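# Close the laptop lid, keep the organiser upright

## Task

Shut the laptop's lid fully, and make sure the desk organiser is still standing upright when you are done.

## Robot and tools

ROBOT AND FRAMES. Two arms, left_arm and right_arm, each with six joints and a two-finger gripper. Scene frame: origin at table-top height, midway between the arms' nominal bases; +x points out over the table, +z is up, and left_arm sits on the +y side (this is unrelated to which side things appear in images). Calibrated bases in the scene frame: left_arm at (+0.033, +0.310, +0.033) m, quat_wxyz (+1.000, 0, 0, -0.005); right_arm at (-0.004, -0.280, +0.044) m, quat_wxyz (+1.000, 0, 0, +0.019). Both bases are almost unrotated, with up being +z. Every hand position, orientation and velocity in a result is in that arm's own base frame. On each gripper the fingers point along its +z axis and open along its y axis; end_effector_position marks the spot between the pads, about 1 cm short of the fingertips. Reported hand poses can be off by a few centimetres, more at long reach.

THE ROW. Every command that moves the robot is built from rows of 14 numbers, always covering both arms: left_arm waist, shoulder, elbow, wrist pitch, wrist yaw, wrist roll, opening, then the same seven for right_arm. The joint values are absolute target angles in radians, not offsets. Stated ranges: waist -2.618 to 3.054, shoulder 0.000 to 3.142, elbow 0.000 to 3.142, wrist pitch -1.571 to 1.571, wrist yaw -1.571 to 1.571, wrist roll -2.094 to 2.094. Real ends may differ by up to 0.059 rad; a target more than 0.059 beyond a stated end and farther out than the current angle gets the call rejected. When a joint is clipped at its true end, the result prints "joint sent to its limit". Opening is an absolute command from -1 (shut) to +1 (fully open, pad gap 0.094 m). A 0 is a real half-open command, so to leave a gripper alone resend its present value.

execute_actions: "actions" is a list of actions; each action is a table of up to 15 rows, one row per 1/30 s control step, so an action spans 0.5 s; a short table repeats its last row to fill the 15 steps. An empty list just reports state and images. Per step, each joint's target is kept within 0.339 rad of its measured angle for waist, shoulder and elbow and 2.2 rad for the three wrist joints; if a row would shift a gripper over 200 mm from where it is, that arm's targets get scaled back. To keep a joint still, resend its "Joint targets" value.

move: "target" is one 14-number row or a list of up to 15 rows (absolute angles) that the joints follow together, so grippers trace curves. "speed" is rad/s for the joint with the longest way to go, 0.01 to 12.57 (default 0.5), one value or one per target. "blend" (rad) rounds corners at intermediate targets. "opening_speed" (0.2 or more, per second on the -1..1 scale) ramps the fingers. "blocking": false returns after about 0.5 s while the move continues; a new move replaces it. Paths are at least 0.5 s; over 10 s they fall short. Moves do not avoid obstacles or the other arm. The "move:" line reports done, off_target (resting over 0.035 rad from target), moving, held or fault, plus limits=held if steps were withheld.

wait: "seconds" 0 to 10; arms keep their last command. stop: brakes a running move. zoom_image: "camera" cam_left_wrist or cam_right_wrist, "region" [x0, y0, x1, y1] in pixels from the top-left, at most 504 by 504. finished_scene: "scene" is the current scene's number (an empty execute_actions shows it); it ends the scene for good, so call it only when the lid is shut and stays shut without the robot.

RESULTS. Joint positions and Joint velocities list each arm's joints in the order above (rad, rad/s) then the pad gap (m). Joint targets shows what the joints are currently driven toward; Tool commands shows gripper commands. grip_measured uses the opening scale and reads slightly wide when empty. grip_effort_nm is gripper motor effort (negative closing), not pad force. Joint torques follow joint order, positive toward larger angles; joints 1 to 3 flip sign past ±28 N m. Step readings appear after execute_actions only. "joint command not followed" means a clearance check altered targets. MOTOR HOT appears at 75 °C; at 90 °C the arm folds and idles; at 100 °C it goes limp. Stretched poses and pushing against something unreachable heat motors.

CAMERAS. Two fisheye wrist cameras, cam_left_wrist and cam_right_wrist, each 672x504, calibrated relative to their own arm's base.

CAUTIONS. Close the lid with a slow, gentle push rather than letting it slam; do not bump or drag the organiser; keep the two arms and grippers from striking or squeezing each other; avoid fast contact and pressing far past the contact point; nothing may end up off the table. A loose object may occasionally get nudged by the scene itself.

Each tool is called as name(argument=value, ...) on one line, values as JSON.

## Session

execute_actions(actions=[])

Scene clock: 0.00 s.
left_arm: end_effector_position=(+0.2490, +0.0854, +0.1956) grip_measured=+1.000 grip_effort_nm=n/a end_effector_quat_wxyz=(+0.598, -0.265, +0.756, -0.032) | right_arm: end_effector_position=(+0.2544, -0.0587, +0.2592) grip_measured=+1.000 grip_effort_nm=n/a end_effector_quat_wxyz=(+0.724, +0.112, +0.681, +0.010)
Joint positions: left_arm=[0.405 0.403 0.339 -0.225 0.116 -0.356 0.094] | right_arm=[-0.402 0.296 0.261 0.085 -0.253 0.19 0.094]
Joint velocities: within noise
Joint torques (N m): no reading
Heat: left arm: 28 °C; right arm: 28 °C.
Joint targets: left_arm=[0.405 0.396 0.347 -0.232 0.116 -0.354] | right_arm=[-0.402 0.291 0.271 0.083 -0.253 0.189]
Tool commands: left_gripper/opening=+1.0 right_gripper/opening=+1.0
camera_calibration:
cam_left_wrist: T_world_to_cam=[[0.381378, -0.876293, 0.294382, -0.0764901], [-0.645063, -0.480375, -0.59425, 0.35266], [0.662151, 0.0367391, -0.748469, 0.0921314], [0, 0, 0, 1]] pos_world=[0.195655, 0.0989965, 0.301043]
cam_right_wrist: T_world_to_cam=[[-0.0774456, -0.968987, -0.234664, 0.0269806], [-0.505139, 0.24106, -0.828689, 0.387092], [0.859556, 0.0543596, -0.508142, 0.0250223], [0, 0, 0, 1]] pos_world=[0.176116, -0.0685287, 0.339825]

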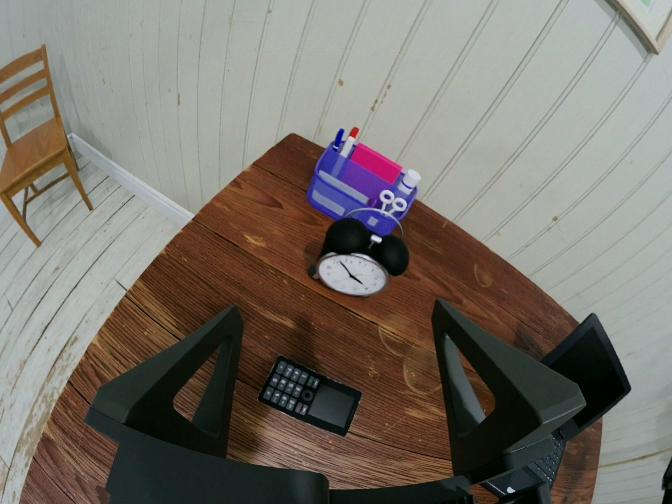

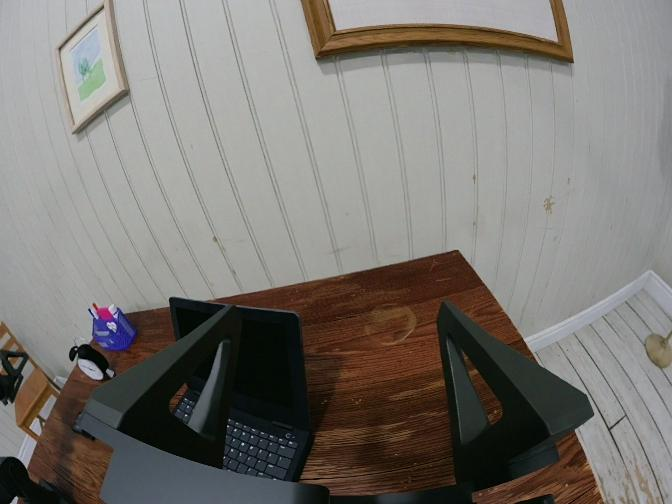

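move(target=[0.405,0.396,0.347,-0.232,0.116,-0.354,1,0.1,1.307,1.612,-1.40,0,0,-1], speed=1.0, opening_speed=2)

Scene clock: 10.43 s.
left_arm: end_effector_position=(+0.2490, +0.0854, +0.1956) grip_measured=+1.000 grip_effort_nm=-0.002 end_effector_quat_wxyz=(+0.598, -0.265, +0.756, -0.032) | right_arm: end_effector_position=(+0.2780, +0.0285, +0.2777) grip_measured=-0.996 grip_effort_nm=-0.203 end_effector_quat_wxyz=(+0.231, -0.042, +0.972, +0.016)
Joint positions: left_arm=[0.405 0.403 0.339 -0.225 0.116 -0.356 0.094] | right_arm=[0.092 1.3 1.585 -1.389 -0.01 0.009 0]
Joint torques (N m): left_arm=[-0.03 0.94 8.68 2.07 -0.01 0.04] | right_arm=[0.64 -3.55 8.9 1.39 0.13 -0.13]
Heat: left arm: 29 °C; right arm: 30 °C.
Joint targets: left_arm=[0.405 0.396 0.347 -0.232 0.116 -0.354] | right_arm=[0.100 1.307 1.612 -1.400 0.000 0.000]
move: done
cam_left_wrist: T_world_to_cam=[[0.381378, -0.876293, 0.294382, -0.0764901], [-0.645063, -0.480375, -0.59425, 0.35266], [0.662151, 0.0367391, -0.748469, 0.0921314], [0, 0, 0, 1]] pos_world=[0.195655, 0.0989965, 0.301043]
cam_right_wrist: T_world_to_cam=[[0.0572603, -0.994224, -0.0907744, 0.0409352], [-0.98694, -0.0700838, 0.145047, 0.265708], [-0.150571, 0.0812835, -0.985252, 0.421865], [0, 0, 0, 1]] pos_world=[0.323415, 0.02503, 0.380819]

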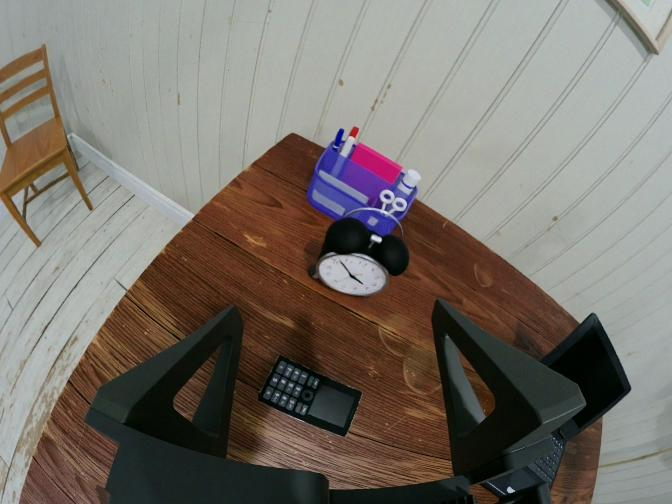

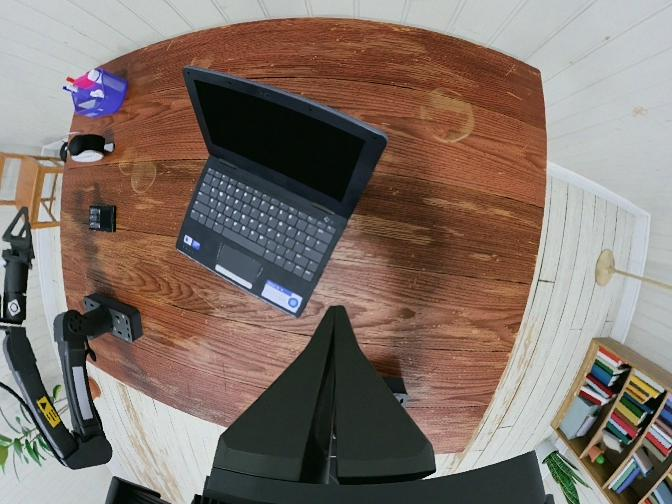

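move(target=[[0.405,0.396,0.347,-0.232,0.116,-0.354,1,0.23,1.739,1.655,-0.86,0.35,0,-1],[0.405,0.396,0.347,-0.232,0.116,-0.354,1,0.212,1.865,1.54,-0.73,0.35,0,-1]], speed=[0.7,0.4], cameras=["cam_right_wrist"])

Scene clock: 82.57 s.
left_arm: end_effector_position=(+0.2490, +0.0854, +0.1956) grip_measured=+1.000 grip_effort_nm=-0.012 end_effector_quat_wxyz=(+0.598, -0.265, +0.756, -0.032) | right_arm: end_effector_position=(+0.4637, +0.0446, +0.1417) grip_measured=-0.996 grip_effort_nm=-0.198 end_effector_quat_wxyz=(+0.263, -0.060, +0.954, -0.133)
Joint positions: left_arm=[0.405 0.403 0.339 -0.225 0.116 -0.356 0.094] | right_arm=[0.22 1.861 1.538 -0.742 0.336 0.007 0]
Joint torques (N m): left_arm=[-0.03 0.94 8.68 2.07 -0.01 0.04] | right_arm=[-0.64 -11.04 7.71 1.7 0.3 -0.11]
Heat: left arm: 31 °C; right arm: 31 °C.
Joint targets: left_arm=[0.405 0.396 0.347 -0.232 0.116 -0.354] | right_arm=[0.212 1.865 1.540 -0.730 0.350 0.000]
move: done
cam_right_wrist: T_world_to_cam=[[0.0197847, -0.978015, 0.207595, 0.00835924], [-0.997364, -0.00480957, 0.0723943, 0.481935], [-0.0698042, -0.20848, -0.975532, 0.288714], [0, 0, 0, 1]] pos_world=[0.500653, 0.0706844, 0.245025]

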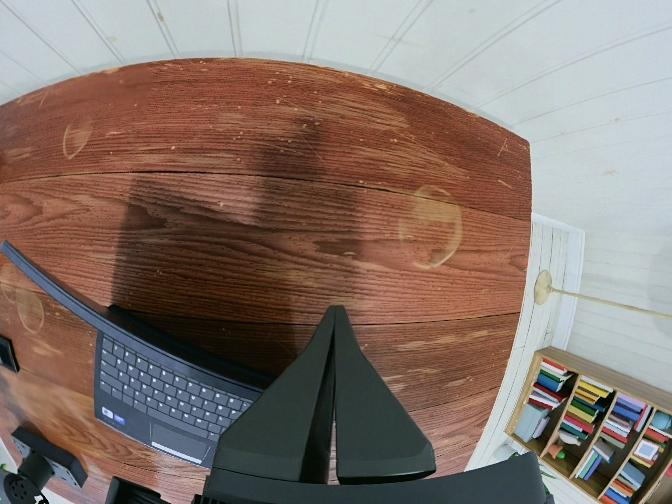

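move(target=[[0.405,0.396,0.347,-0.232,0.116,-0.354,1,0.387,1.488,1.115,-0.683,0.35,0,-1],[0.405,0.396,0.347,-0.232,0.116,-0.354,1,0.483,1.348,0.945,-0.653,0.35,0,-1]], speed=0.3, blend=0.03)

Scene clock: 110.47 s.
left_arm: end_effector_position=(+0.2490, +0.0854, +0.1956) grip_measured=+1.000 grip_effort_nm=-0.017 end_effector_quat_wxyz=(+0.598, -0.265, +0.756, -0.032) | right_arm: end_effector_position=(+0.3188, +0.0965, +0.1224) grip_measured=-0.996 grip_effort_nm=-0.193 end_effector_quat_wxyz=(+0.270, -0.182, +0.939, -0.108)
Joint positions: left_arm=[0.405 0.403 0.339 -0.225 0.116 -0.356 0.094] | right_arm=[0.477 1.375 0.955 -0.665 0.352 0.006 0]
Joint torques (N m): left_arm=[-0.05 0.94 8.68 2.07 -0.01 0.04] | right_arm=[0.62 -8.7 6.54 1.68 0.15 -0.09]
Heat: left arm: 31 °C; right arm: 32 °C.
Joint targets: left_arm=[0.405 0.396 0.347 -0.232 0.116 -0.354] | right_arm=[0.483 1.348 0.945 -0.653 0.350 0.000]
move: done
cam_left_wrist: T_world_to_cam=[[0.381378, -0.876293, 0.294382, -0.0764901], [-0.645063, -0.480375, -0.59425, 0.35266], [0.662151, 0.0367391, -0.748469, 0.0921314], [0, 0, 0, 1]] pos_world=[0.195655, 0.0989965, 0.301043]
cam_right_wrist: T_world_to_cam=[[0.262893, -0.938167, 0.225232, -0.017452], [-0.964461, -0.249118, 0.0880682, 0.350305], [-0.0265133, -0.24038, -0.970317, 0.259163], [0, 0, 0, 1]] pos_world=[0.349315, 0.133192, 0.224551]

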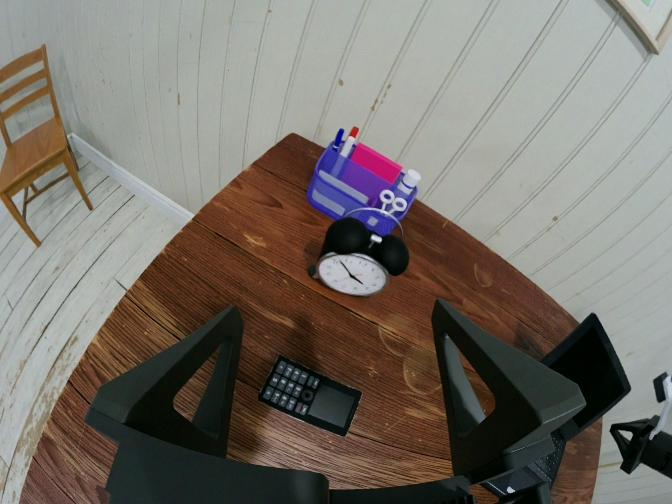

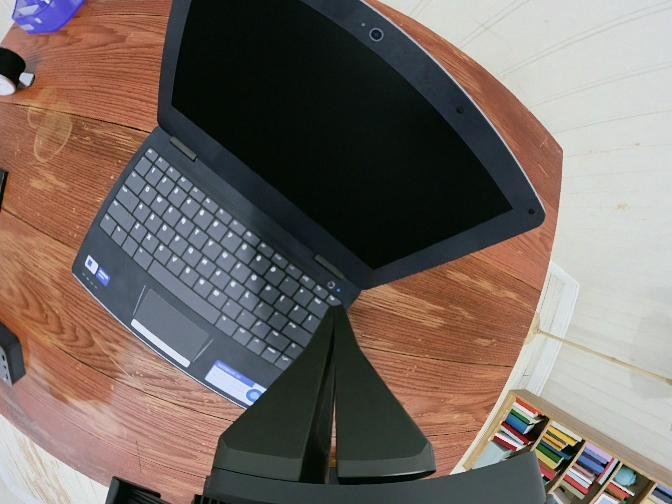

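move(target=[[0.405,0.396,0.347,-0.232,0.116,-0.354,1,0.35,1.307,1.612,-1.35,0.35,0,-1],[0.405,0.396,0.347,-0.232,0.116,-0.354,1,0.189,1.892,1.832,-0.94,0.35,0,-1],[0.405,0.396,0.347,-0.232,0.116,-0.354,1,0.189,2.056,1.738,-0.91,0.35,0,-1]], speed=[0.8,0.7,0.4], blend=[0.05,0.02,0], cameras=["cam_right_wrist"])

Scene clock: 154.97 s.
left_arm: end_effector_position=(+0.2490, +0.0854, +0.1956) grip_measured=+1.000 grip_effort_nm=-0.017 end_effector_quat_wxyz=(+0.598, -0.265, +0.756, -0.032) | right_arm: end_effector_position=(+0.4771, +0.0316, +0.1154) grip_measured=-0.996 grip_effort_nm=-0.183 end_effector_quat_wxyz=(+0.190, -0.060, +0.968, -0.154)
Joint positions: left_arm=[0.405 0.403 0.339 -0.225 0.116 -0.356 0.094] | right_arm=[0.192 2.043 1.742 -0.915 0.35 0.005 0]
Joint torques (N m): left_arm=[-0.05 0.94 8.68 2.07 -0.01 0.04] | right_arm=[-0.27 -11.88 6.71 1.37 0.17 -0.09]
Heat: left arm: 32 °C; right arm: 34 °C.
Joint targets: left_arm=[0.405 0.396 0.347 -0.232 0.116 -0.354] | right_arm=[0.189 2.056 1.738 -0.910 0.350 0.000]
move: done
cam_right_wrist: T_world_to_cam=[[0.0210347, -0.968567, 0.247863, -0.00475734], [-0.976146, 0.0336891, 0.214486, 0.469446], [-0.216094, -0.246462, -0.944754, 0.32862], [0, 0, 0, 1]] pos_world=[0.529361, 0.0605691, 0.210954]

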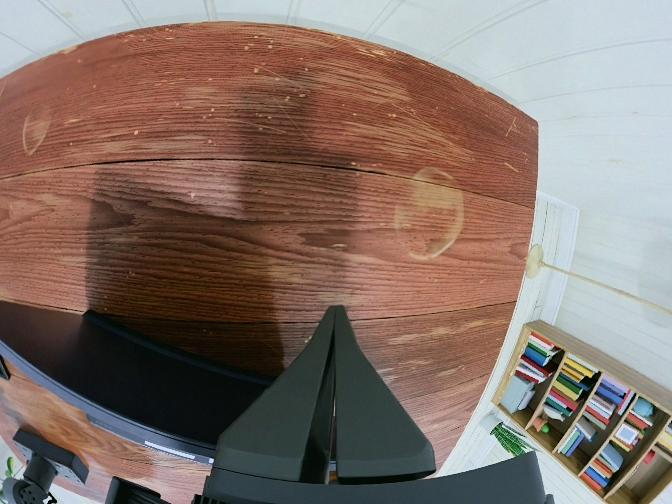

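move(target=[[0.405,0.396,0.347,-0.232,0.116,-0.354,1,0.28,1.804,1.462,-0.878,0.35,0,-1],[0.405,0.396,0.347,-0.232,0.116,-0.354,1,0.362,1.643,1.275,-0.852,0.35,0,-1]], speed=0.28, blend=0.03, cameras=["cam_right_wrist"])

Scene clock: 162.73 s.
left_arm: end_effector_position=(+0.2490, +0.0854, +0.1956) grip_measured=+1.000 grip_effort_nm=-0.012 end_effector_quat_wxyz=(+0.598, -0.265, +0.756, -0.032) | right_arm: end_effector_position=(+0.3711, +0.0747, +0.1155) grip_measured=-0.996 grip_effort_nm=-0.178 end_effector_quat_wxyz=(+0.189, -0.143, +0.961, -0.142)
Joint positions: left_arm=[0.405 0.403 0.339 -0.225 0.116 -0.356 0.094] | right_arm=[0.36 1.68 1.278 -0.843 0.354 0.005 0]
Joint torques (N m): left_arm=[-0.05 0.94 8.69 2.07 -0.01 0.04] | right_arm=[0.18 -12.71 6.86 1.17 0.14 -0.08]
Heat: left arm: 32 °C; right arm: 34 °C.
Joint targets: left_arm=[0.405 0.396 0.347 -0.232 0.116 -0.354] | right_arm=[0.362 1.643 1.275 -0.852 0.350 0.000]
move: off_target (right_arm); right_arm: the shoulder is farthest, 0.037 rad from its target
cam_right_wrist: T_world_to_cam=[[0.187876, -0.94833, 0.255682, -0.0251277], [-0.96234, -0.125658, 0.241064, 0.368215], [-0.196479, -0.291343, -0.936224, 0.311607], [0, 0, 0, 1]] pos_world=[0.420293, 0.113224, 0.209396]

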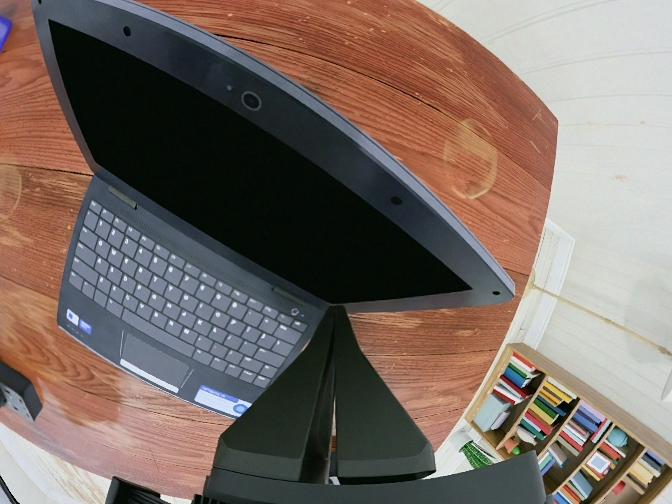

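move(target=[[0.405,0.396,0.347,-0.232,0.116,-0.354,1,0.35,1.307,1.612,-1.35,0.35,0,-1],[0.405,0.396,0.347,-0.232,0.116,-0.354,1,0.18,1.931,1.884,-0.955,0.35,0,-1],[0.405,0.396,0.347,-0.232,0.116,-0.354,1,0.178,2.113,1.683,-0.80,0.35,0,-1]], speed=[0.8,0.7,0.4], blend=[0.05,0.02,0])

Scene clock: 217.93 s.
left_arm: end_effector_position=(+0.2490, +0.0854, +0.1956) grip_measured=+1.000 grip_effort_nm=-0.017 end_effector_quat_wxyz=(+0.598, -0.265, +0.756, -0.032) | right_arm: end_effector_position=(+0.4981, +0.0264, +0.1034) grip_measured=-0.997 grip_effort_nm=-0.159 end_effector_quat_wxyz=(+0.222, -0.046, +0.961, -0.156)
Joint positions: left_arm=[0.405 0.403 0.339 -0.225 0.116 -0.356 0.094] | right_arm=[0.177 2.073 1.711 -0.784 0.36 0.002 0]
Joint torques (N m): left_arm=[-0.05 0.94 8.66 2.07 -0.01 0.05] | right_arm=[0.08 -9.68 5.04 1.28 0.08 -0.05]
Heat: left arm: 33 °C; right arm: 34 °C.
Joint targets: left_arm=[0.405 0.396 0.347 -0.232 0.116 -0.354] | right_arm=[0.178 2.113 1.683 -0.800 0.350 0.000]
move: off_target (right_arm); right_arm: the shoulder is farthest, 0.040 rad from its target
cam_left_wrist: T_world_to_cam=[[0.381378, -0.876293, 0.294382, -0.0764901], [-0.645063, -0.480375, -0.59425, 0.35266], [0.662151, 0.0367391, -0.748469, 0.0921314], [0, 0, 0, 1]] pos_world=[0.195655, 0.0989965, 0.301043]
cam_right_wrist: T_world_to_cam=[[-0.0117753, -0.969451, 0.245001, 0.00953793], [-0.988043, 0.0489497, 0.146203, 0.50534], [-0.153729, -0.24035, -0.958436, 0.290749], [0, 0, 0, 1]] pos_world=[0.544107, 0.0543917, 0.202445]

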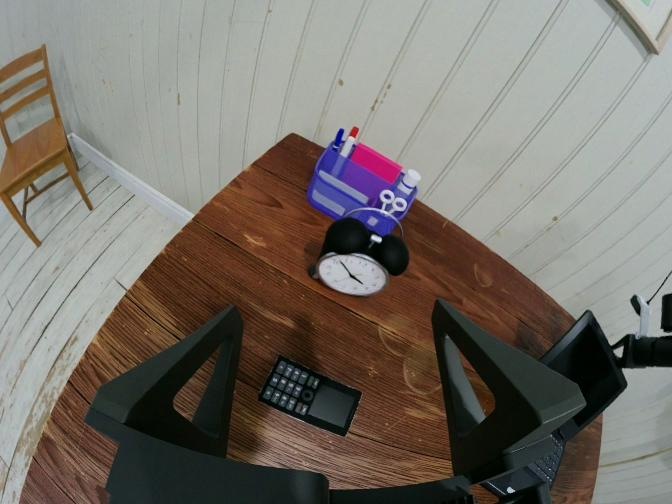

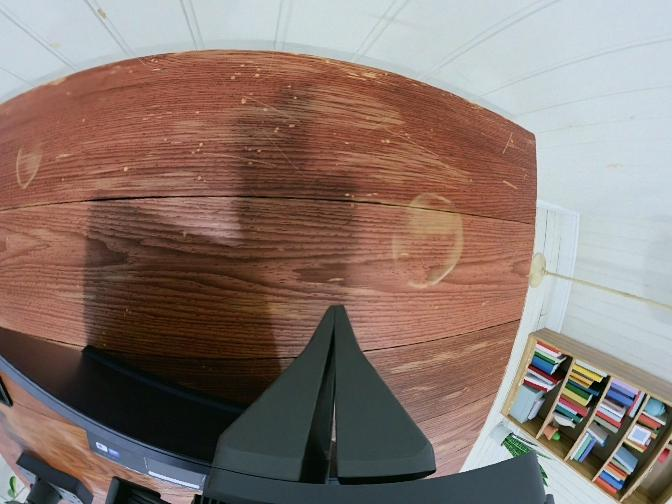

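move(target=[[0.405,0.396,0.347,-0.232,0.116,-0.354,1,0.15,1.94,1.884,-0.955,0.2,0.2,-1],[0.405,0.396,0.347,-0.232,0.116,-0.354,1,0.06,2.285,2.155,-1.29,0,0.5,-1]], speed=[0.6,0.5], blend=0.01)

Scene clock: 264.77 s.
left_arm: end_effector_position=(+0.2490, +0.0854, +0.1956) grip_measured=+1.000 grip_effort_nm=-0.007 end_effector_quat_wxyz=(+0.598, -0.265, +0.756, -0.032) | right_arm: end_effector_position=(+0.4772, +0.0304, +0.1026) grip_measured=-0.997 grip_effort_nm=-0.159 end_effector_quat_wxyz=(+0.076, +0.212, +0.974, +0.019)
Joint positions: left_arm=[0.405 0.403 0.339 -0.225 0.116 -0.356 0.094] | right_arm=[0.064 2.264 2.129 -1.279 0.006 0.491 0]
Joint torques (N m): left_arm=[-0.05 0.95 8.69 2.07 -0.01 0.05] | right_arm=[-0.34 -12.68 9.31 0.8 -0.05 0.01]
Heat: left arm: 34 °C; right arm: 33 °C.
Joint targets: left_arm=[0.405 0.396 0.347 -0.232 0.116 -0.354] | right_arm=[0.060 2.285 2.155 -1.290 0.000 0.500]
move: done
cam_left_wrist: T_world_to_cam=[[0.381378, -0.876293, 0.294382, -0.0764901], [-0.645063, -0.480375, -0.59425, 0.35266], [0.662151, 0.0367391, -0.748469, 0.0921314], [0, 0, 0, 1]] pos_world=[0.195655, 0.0989965, 0.301043]
cam_right_wrist: T_world_to_cam=[[-0.455725, -0.880285, -0.131956, 0.261037], [-0.817025, 0.354847, 0.454482, 0.36202], [-0.35325, 0.31493, -0.880928, 0.358112], [0, 0, 0, 1]] pos_world=[0.541243, -0.0114547, 0.185385]

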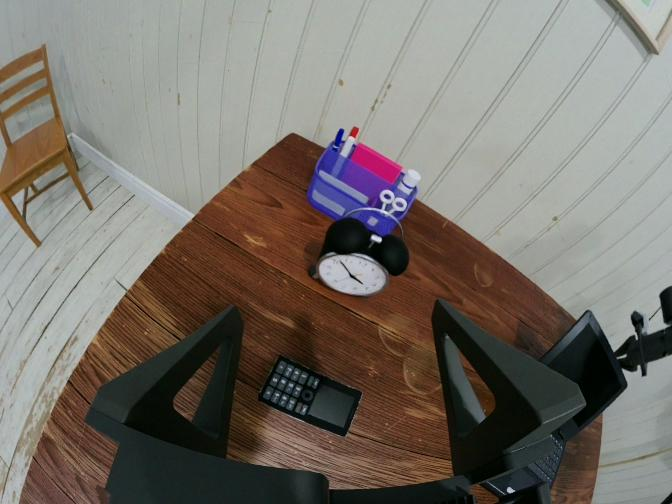

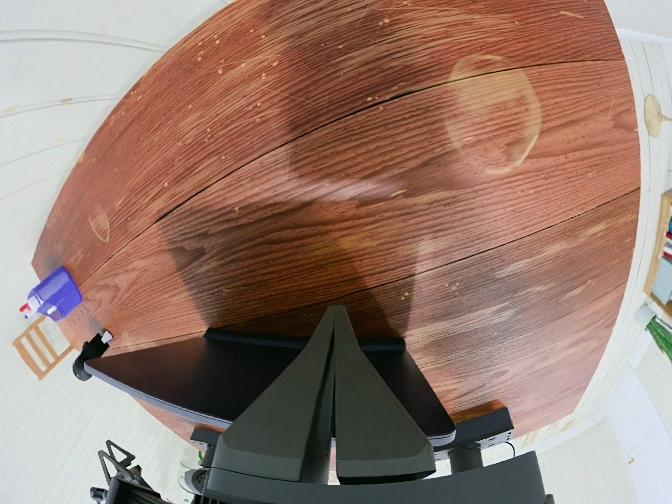

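move(target=[[0.405,0.396,0.347,-0.232,0.116,-0.354,1,0.1685,1.929,1.639,-1.12,0,0.6,-1],[0.405,0.396,0.347,-0.232,0.116,-0.354,1,0.228,1.761,1.443,-1.09,0,0.65,-1]], speed=0.25, blend=0.03)

Scene clock: 272.33 s.
left_arm: end_effector_position=(+0.2490, +0.0854, +0.1956) grip_measured=+1.000 grip_effort_nm=-0.007 end_effector_quat_wxyz=(+0.598, -0.265, +0.756, -0.032) | right_arm: end_effector_position=(+0.3759, +0.0766, +0.1200) grip_measured=-0.997 grip_effort_nm=-0.154 end_effector_quat_wxyz=(+0.115, +0.210, +0.970, +0.036)
Joint positions: left_arm=[0.405 0.403 0.339 -0.225 0.116 -0.356 0.094] | right_arm=[0.212 1.774 1.47 -1.028 0.03 0.634 0]
Joint torques (N m): left_arm=[-0.05 0.94 8.69 2.07 -0.01 0.05] | right_arm=[1.32 -11.18 4.78 0.48 -0.26 0.11]
Heat: left arm: 34 °C; right arm: 35 °C.
Joint targets: left_arm=[0.405 0.396 0.347 -0.232 0.116 -0.354] | right_arm=[0.228 1.761 1.443 -1.090 0.000 0.650]
move: off_target (right_arm); right_arm: the wrist pitch is farthest, 0.062 rad from its target
cam_left_wrist: T_world_to_cam=[[0.381378, -0.876293, 0.294382, -0.0764901], [-0.645063, -0.480375, -0.59425, 0.35266], [0.662151, 0.0367391, -0.748469, 0.0921314], [0, 0, 0, 1]] pos_world=[0.195655, 0.0989965, 0.301043]
cam_right_wrist: T_world_to_cam=[[-0.439812, -0.879018, -0.1841, 0.25805], [-0.853436, 0.345236, 0.39046, 0.277148], [-0.279663, 0.328846, -0.902025, 0.296876], [0, 0, 0, 1]] pos_world=[0.433047, 0.0335224, 0.207081]

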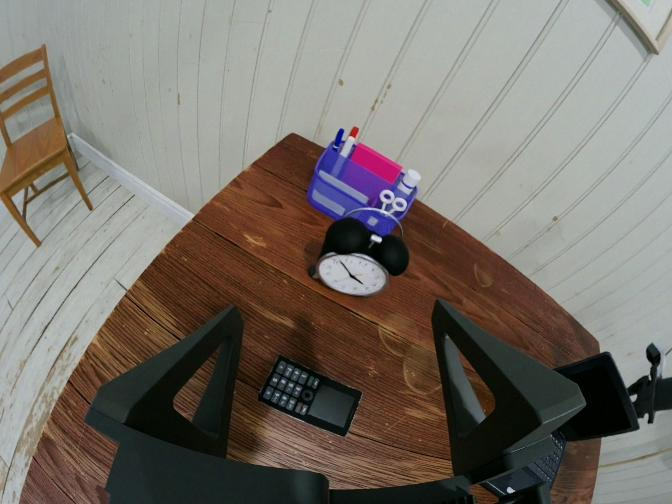

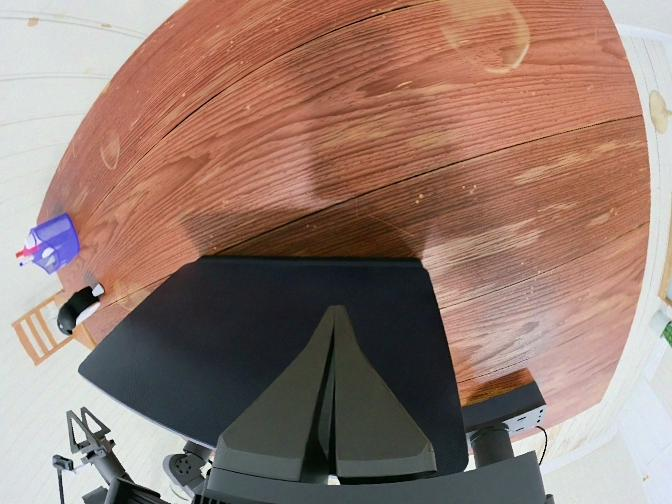

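move(target=[[0.405,0.396,0.347,-0.232,0.116,-0.354,1,0.305,1.600,1.250,-1.05,0,0.65,-1],[0.405,0.396,0.347,-0.232,0.116,-0.354,1,0.379,1.343,1.003,-0.88,0,0.6,-1],[0.405,0.396,0.347,-0.232,0.116,-0.354,1,0.495,1.231,0.815,-0.81,0,0.6,-1]], speed=0.28, blend=0.03)

Scene clock: 297.70 s.
left_arm: end_effector_position=(+0.2490, +0.0854, +0.1956) grip_measured=+1.000 grip_effort_nm=-0.007 end_effector_quat_wxyz=(+0.598, -0.265, +0.756, -0.032) | right_arm: end_effector_position=(+0.2475, +0.1254, +0.0946) grip_measured=-0.997 grip_effort_nm=-0.154 end_effector_quat_wxyz=(+0.168, +0.066, +0.980, +0.088)
Joint positions: left_arm=[0.405 0.403 0.339 -0.225 0.116 -0.356 0.094] | right_arm=[0.481 1.25 0.835 -0.774 0.025 0.61 0]
Joint torques (N m): left_arm=[-0.03 0.95 8.66 2.07 -0.01 0.04] | right_arm=[1.14 -6.28 5.55 1.03 -0.25 -0.12]
Heat: left arm: 34 °C; right arm: 37 °C.
Joint targets: left_arm=[0.405 0.396 0.347 -0.232 0.116 -0.354] | right_arm=[0.495 1.231 0.815 -0.810 0.000 0.600]
move: off_target (right_arm); right_arm: the wrist pitch is farthest, 0.036 rad from its target
cam_left_wrist: T_world_to_cam=[[0.381378, -0.876293, 0.294382, -0.0764901], [-0.645063, -0.480375, -0.59425, 0.35266], [0.662151, 0.0367391, -0.748469, 0.0921314], [0, 0, 0, 1]] pos_world=[0.195655, 0.0989965, 0.301043]
cam_right_wrist: T_world_to_cam=[[-0.138189, -0.95417, -0.265448, 0.182361], [-0.958974, 0.0619228, 0.276647, 0.233013], [-0.247531, 0.292787, -0.923582, 0.220712], [0, 0, 0, 1]] pos_world=[0.303287, 0.0949534, 0.187791]

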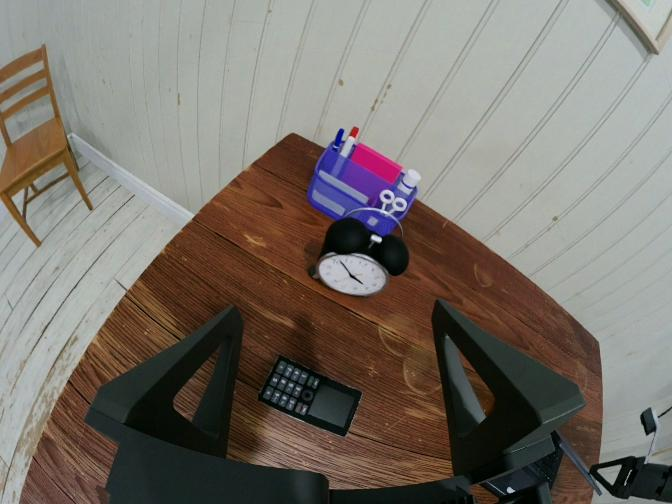

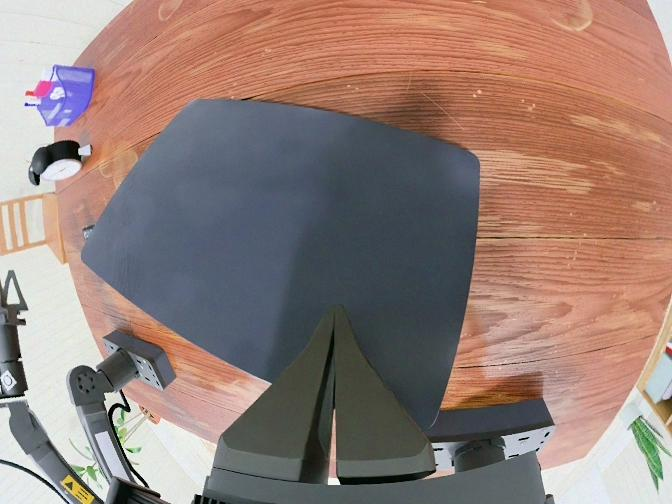

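Continue down.

move(target=[[0.405,0.396,0.347,-0.232,0.116,-0.354,1,0.56,1.2245,0.635,-0.635,0,0.6,-1],[0.405,0.396,0.347,-0.232,0.116,-0.354,1,0.564,1.38,0.435,-0.31,0,0.6,-1]], speed=[0.28,0.16], blend=0.03, cameras=["cam_right_wrist"])

Scene clock: 305.73 s.
left_arm: end_effector_position=(+0.2490, +0.0854, +0.1956) grip_measured=+1.000 grip_effort_nm=-0.012 end_effector_quat_wxyz=(+0.598, -0.265, +0.756, -0.032) | right_arm: end_effector_position=(+0.2141, +0.1364, -0.0001) grip_measured=-0.997 grip_effort_nm=-0.149 end_effector_quat_wxyz=(+0.150, +0.025, +0.983, +0.105)
Joint positions: left_arm=[0.405 0.403 0.339 -0.225 0.116 -0.356 0.094] | right_arm=[0.557 1.329 0.485 -0.358 -0.01 0.61 0]
Joint torques (N m): left_arm=[-0.06 0.94 8.68 2.07 -0.01 0.05] | right_arm=[0.57 0.36 2.02 1.86 0.09 -0.13]
Heat: left arm: 34 °C; right arm: 35 °C.
Joint targets: left_arm=[0.405 0.396 0.347 -0.232 0.116 -0.354] | right_arm=[0.564 1.380 0.435 -0.310 0.000 0.600]
move: off_target (right_arm); right_arm: the shoulder is farthest, 0.051 rad from its target
cam_right_wrist: T_world_to_cam=[[-0.0613203, -0.957082, -0.283254, 0.147006], [-0.952539, -0.0286644, 0.303064, 0.237484], [-0.298177, 0.288395, -0.909901, 0.133157], [0, 0, 0, 1]] pos_world=[0.274932, 0.109102, 0.0908267]

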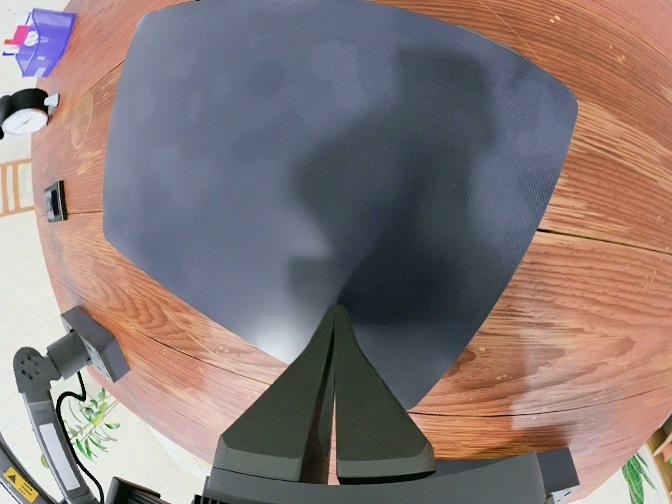

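Contact at the closed height (z≈0, same as scene 1). Lift and check.

move(target=[0.405,0.396,0.347,-0.232,0.116,-0.354,1,0.50,1.2,0.80,-0.85,0,0.6,-1], speed=0.5)

Scene clock: 312.93 s.
left_arm: end_effector_position=(+0.2490, +0.0854, +0.1956) grip_measured=+1.000 grip_effort_nm=-0.017 end_effector_quat_wxyz=(+0.598, -0.265, +0.756, -0.032) | right_arm: end_effector_position=(+0.2148, +0.1228, +0.0784) grip_measured=-0.997 grip_effort_nm=-0.149 end_effector_quat_wxyz=(+0.121, +0.050, +0.988, +0.081)
Joint positions: left_arm=[0.405 0.403 0.339 -0.225 0.116 -0.356 0.094] | right_arm=[0.508 1.217 0.778 -0.839 -0.01 0.61 0]
Joint torques (N m): left_arm=[-0.03 0.94 8.68 2.07 -0.01 0.04] | right_arm=[-0.66 -5.65 9.1 1.15 0.09 -0.12]
Heat: left arm: 35 °C; right arm: 33 °C.
Joint targets: left_arm=[0.405 0.396 0.347 -0.232 0.116 -0.354] | right_arm=[0.500 1.200 0.800 -0.850 0.000 0.600]
move: done
cam_left_wrist: T_world_to_cam=[[0.381378, -0.876293, 0.294382, -0.0764901], [-0.645063, -0.480375, -0.59425, 0.35266], [0.662151, 0.0367391, -0.748469, 0.0921314], [0, 0, 0, 1]] pos_world=[0.195655, 0.0989965, 0.301043]
cam_right_wrist: T_world_to_cam=[[-0.124957, -0.962657, -0.240162, 0.167165], [-0.930639, 0.0298102, 0.364723, 0.197266], [-0.343944, 0.269079, -0.899611, 0.22013], [0, 0, 0, 1]] pos_world=[0.280184, 0.0958099, 0.166231]

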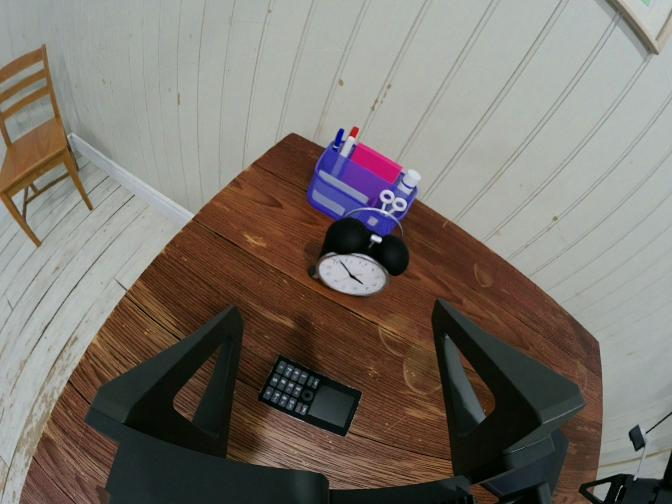

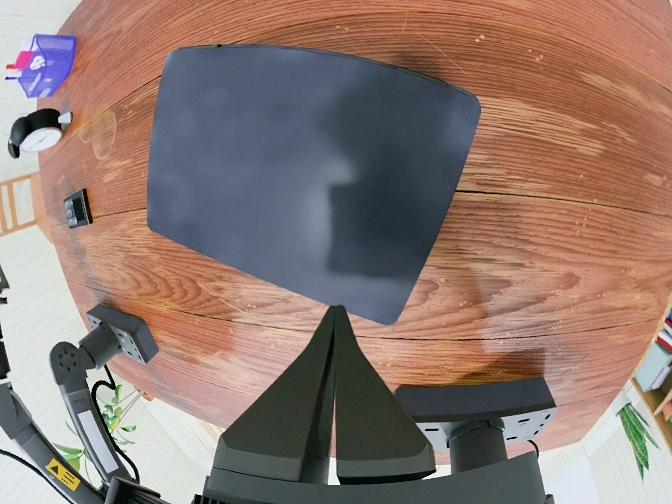

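finished_scene(scene=3)

The scene is finished: the task was done.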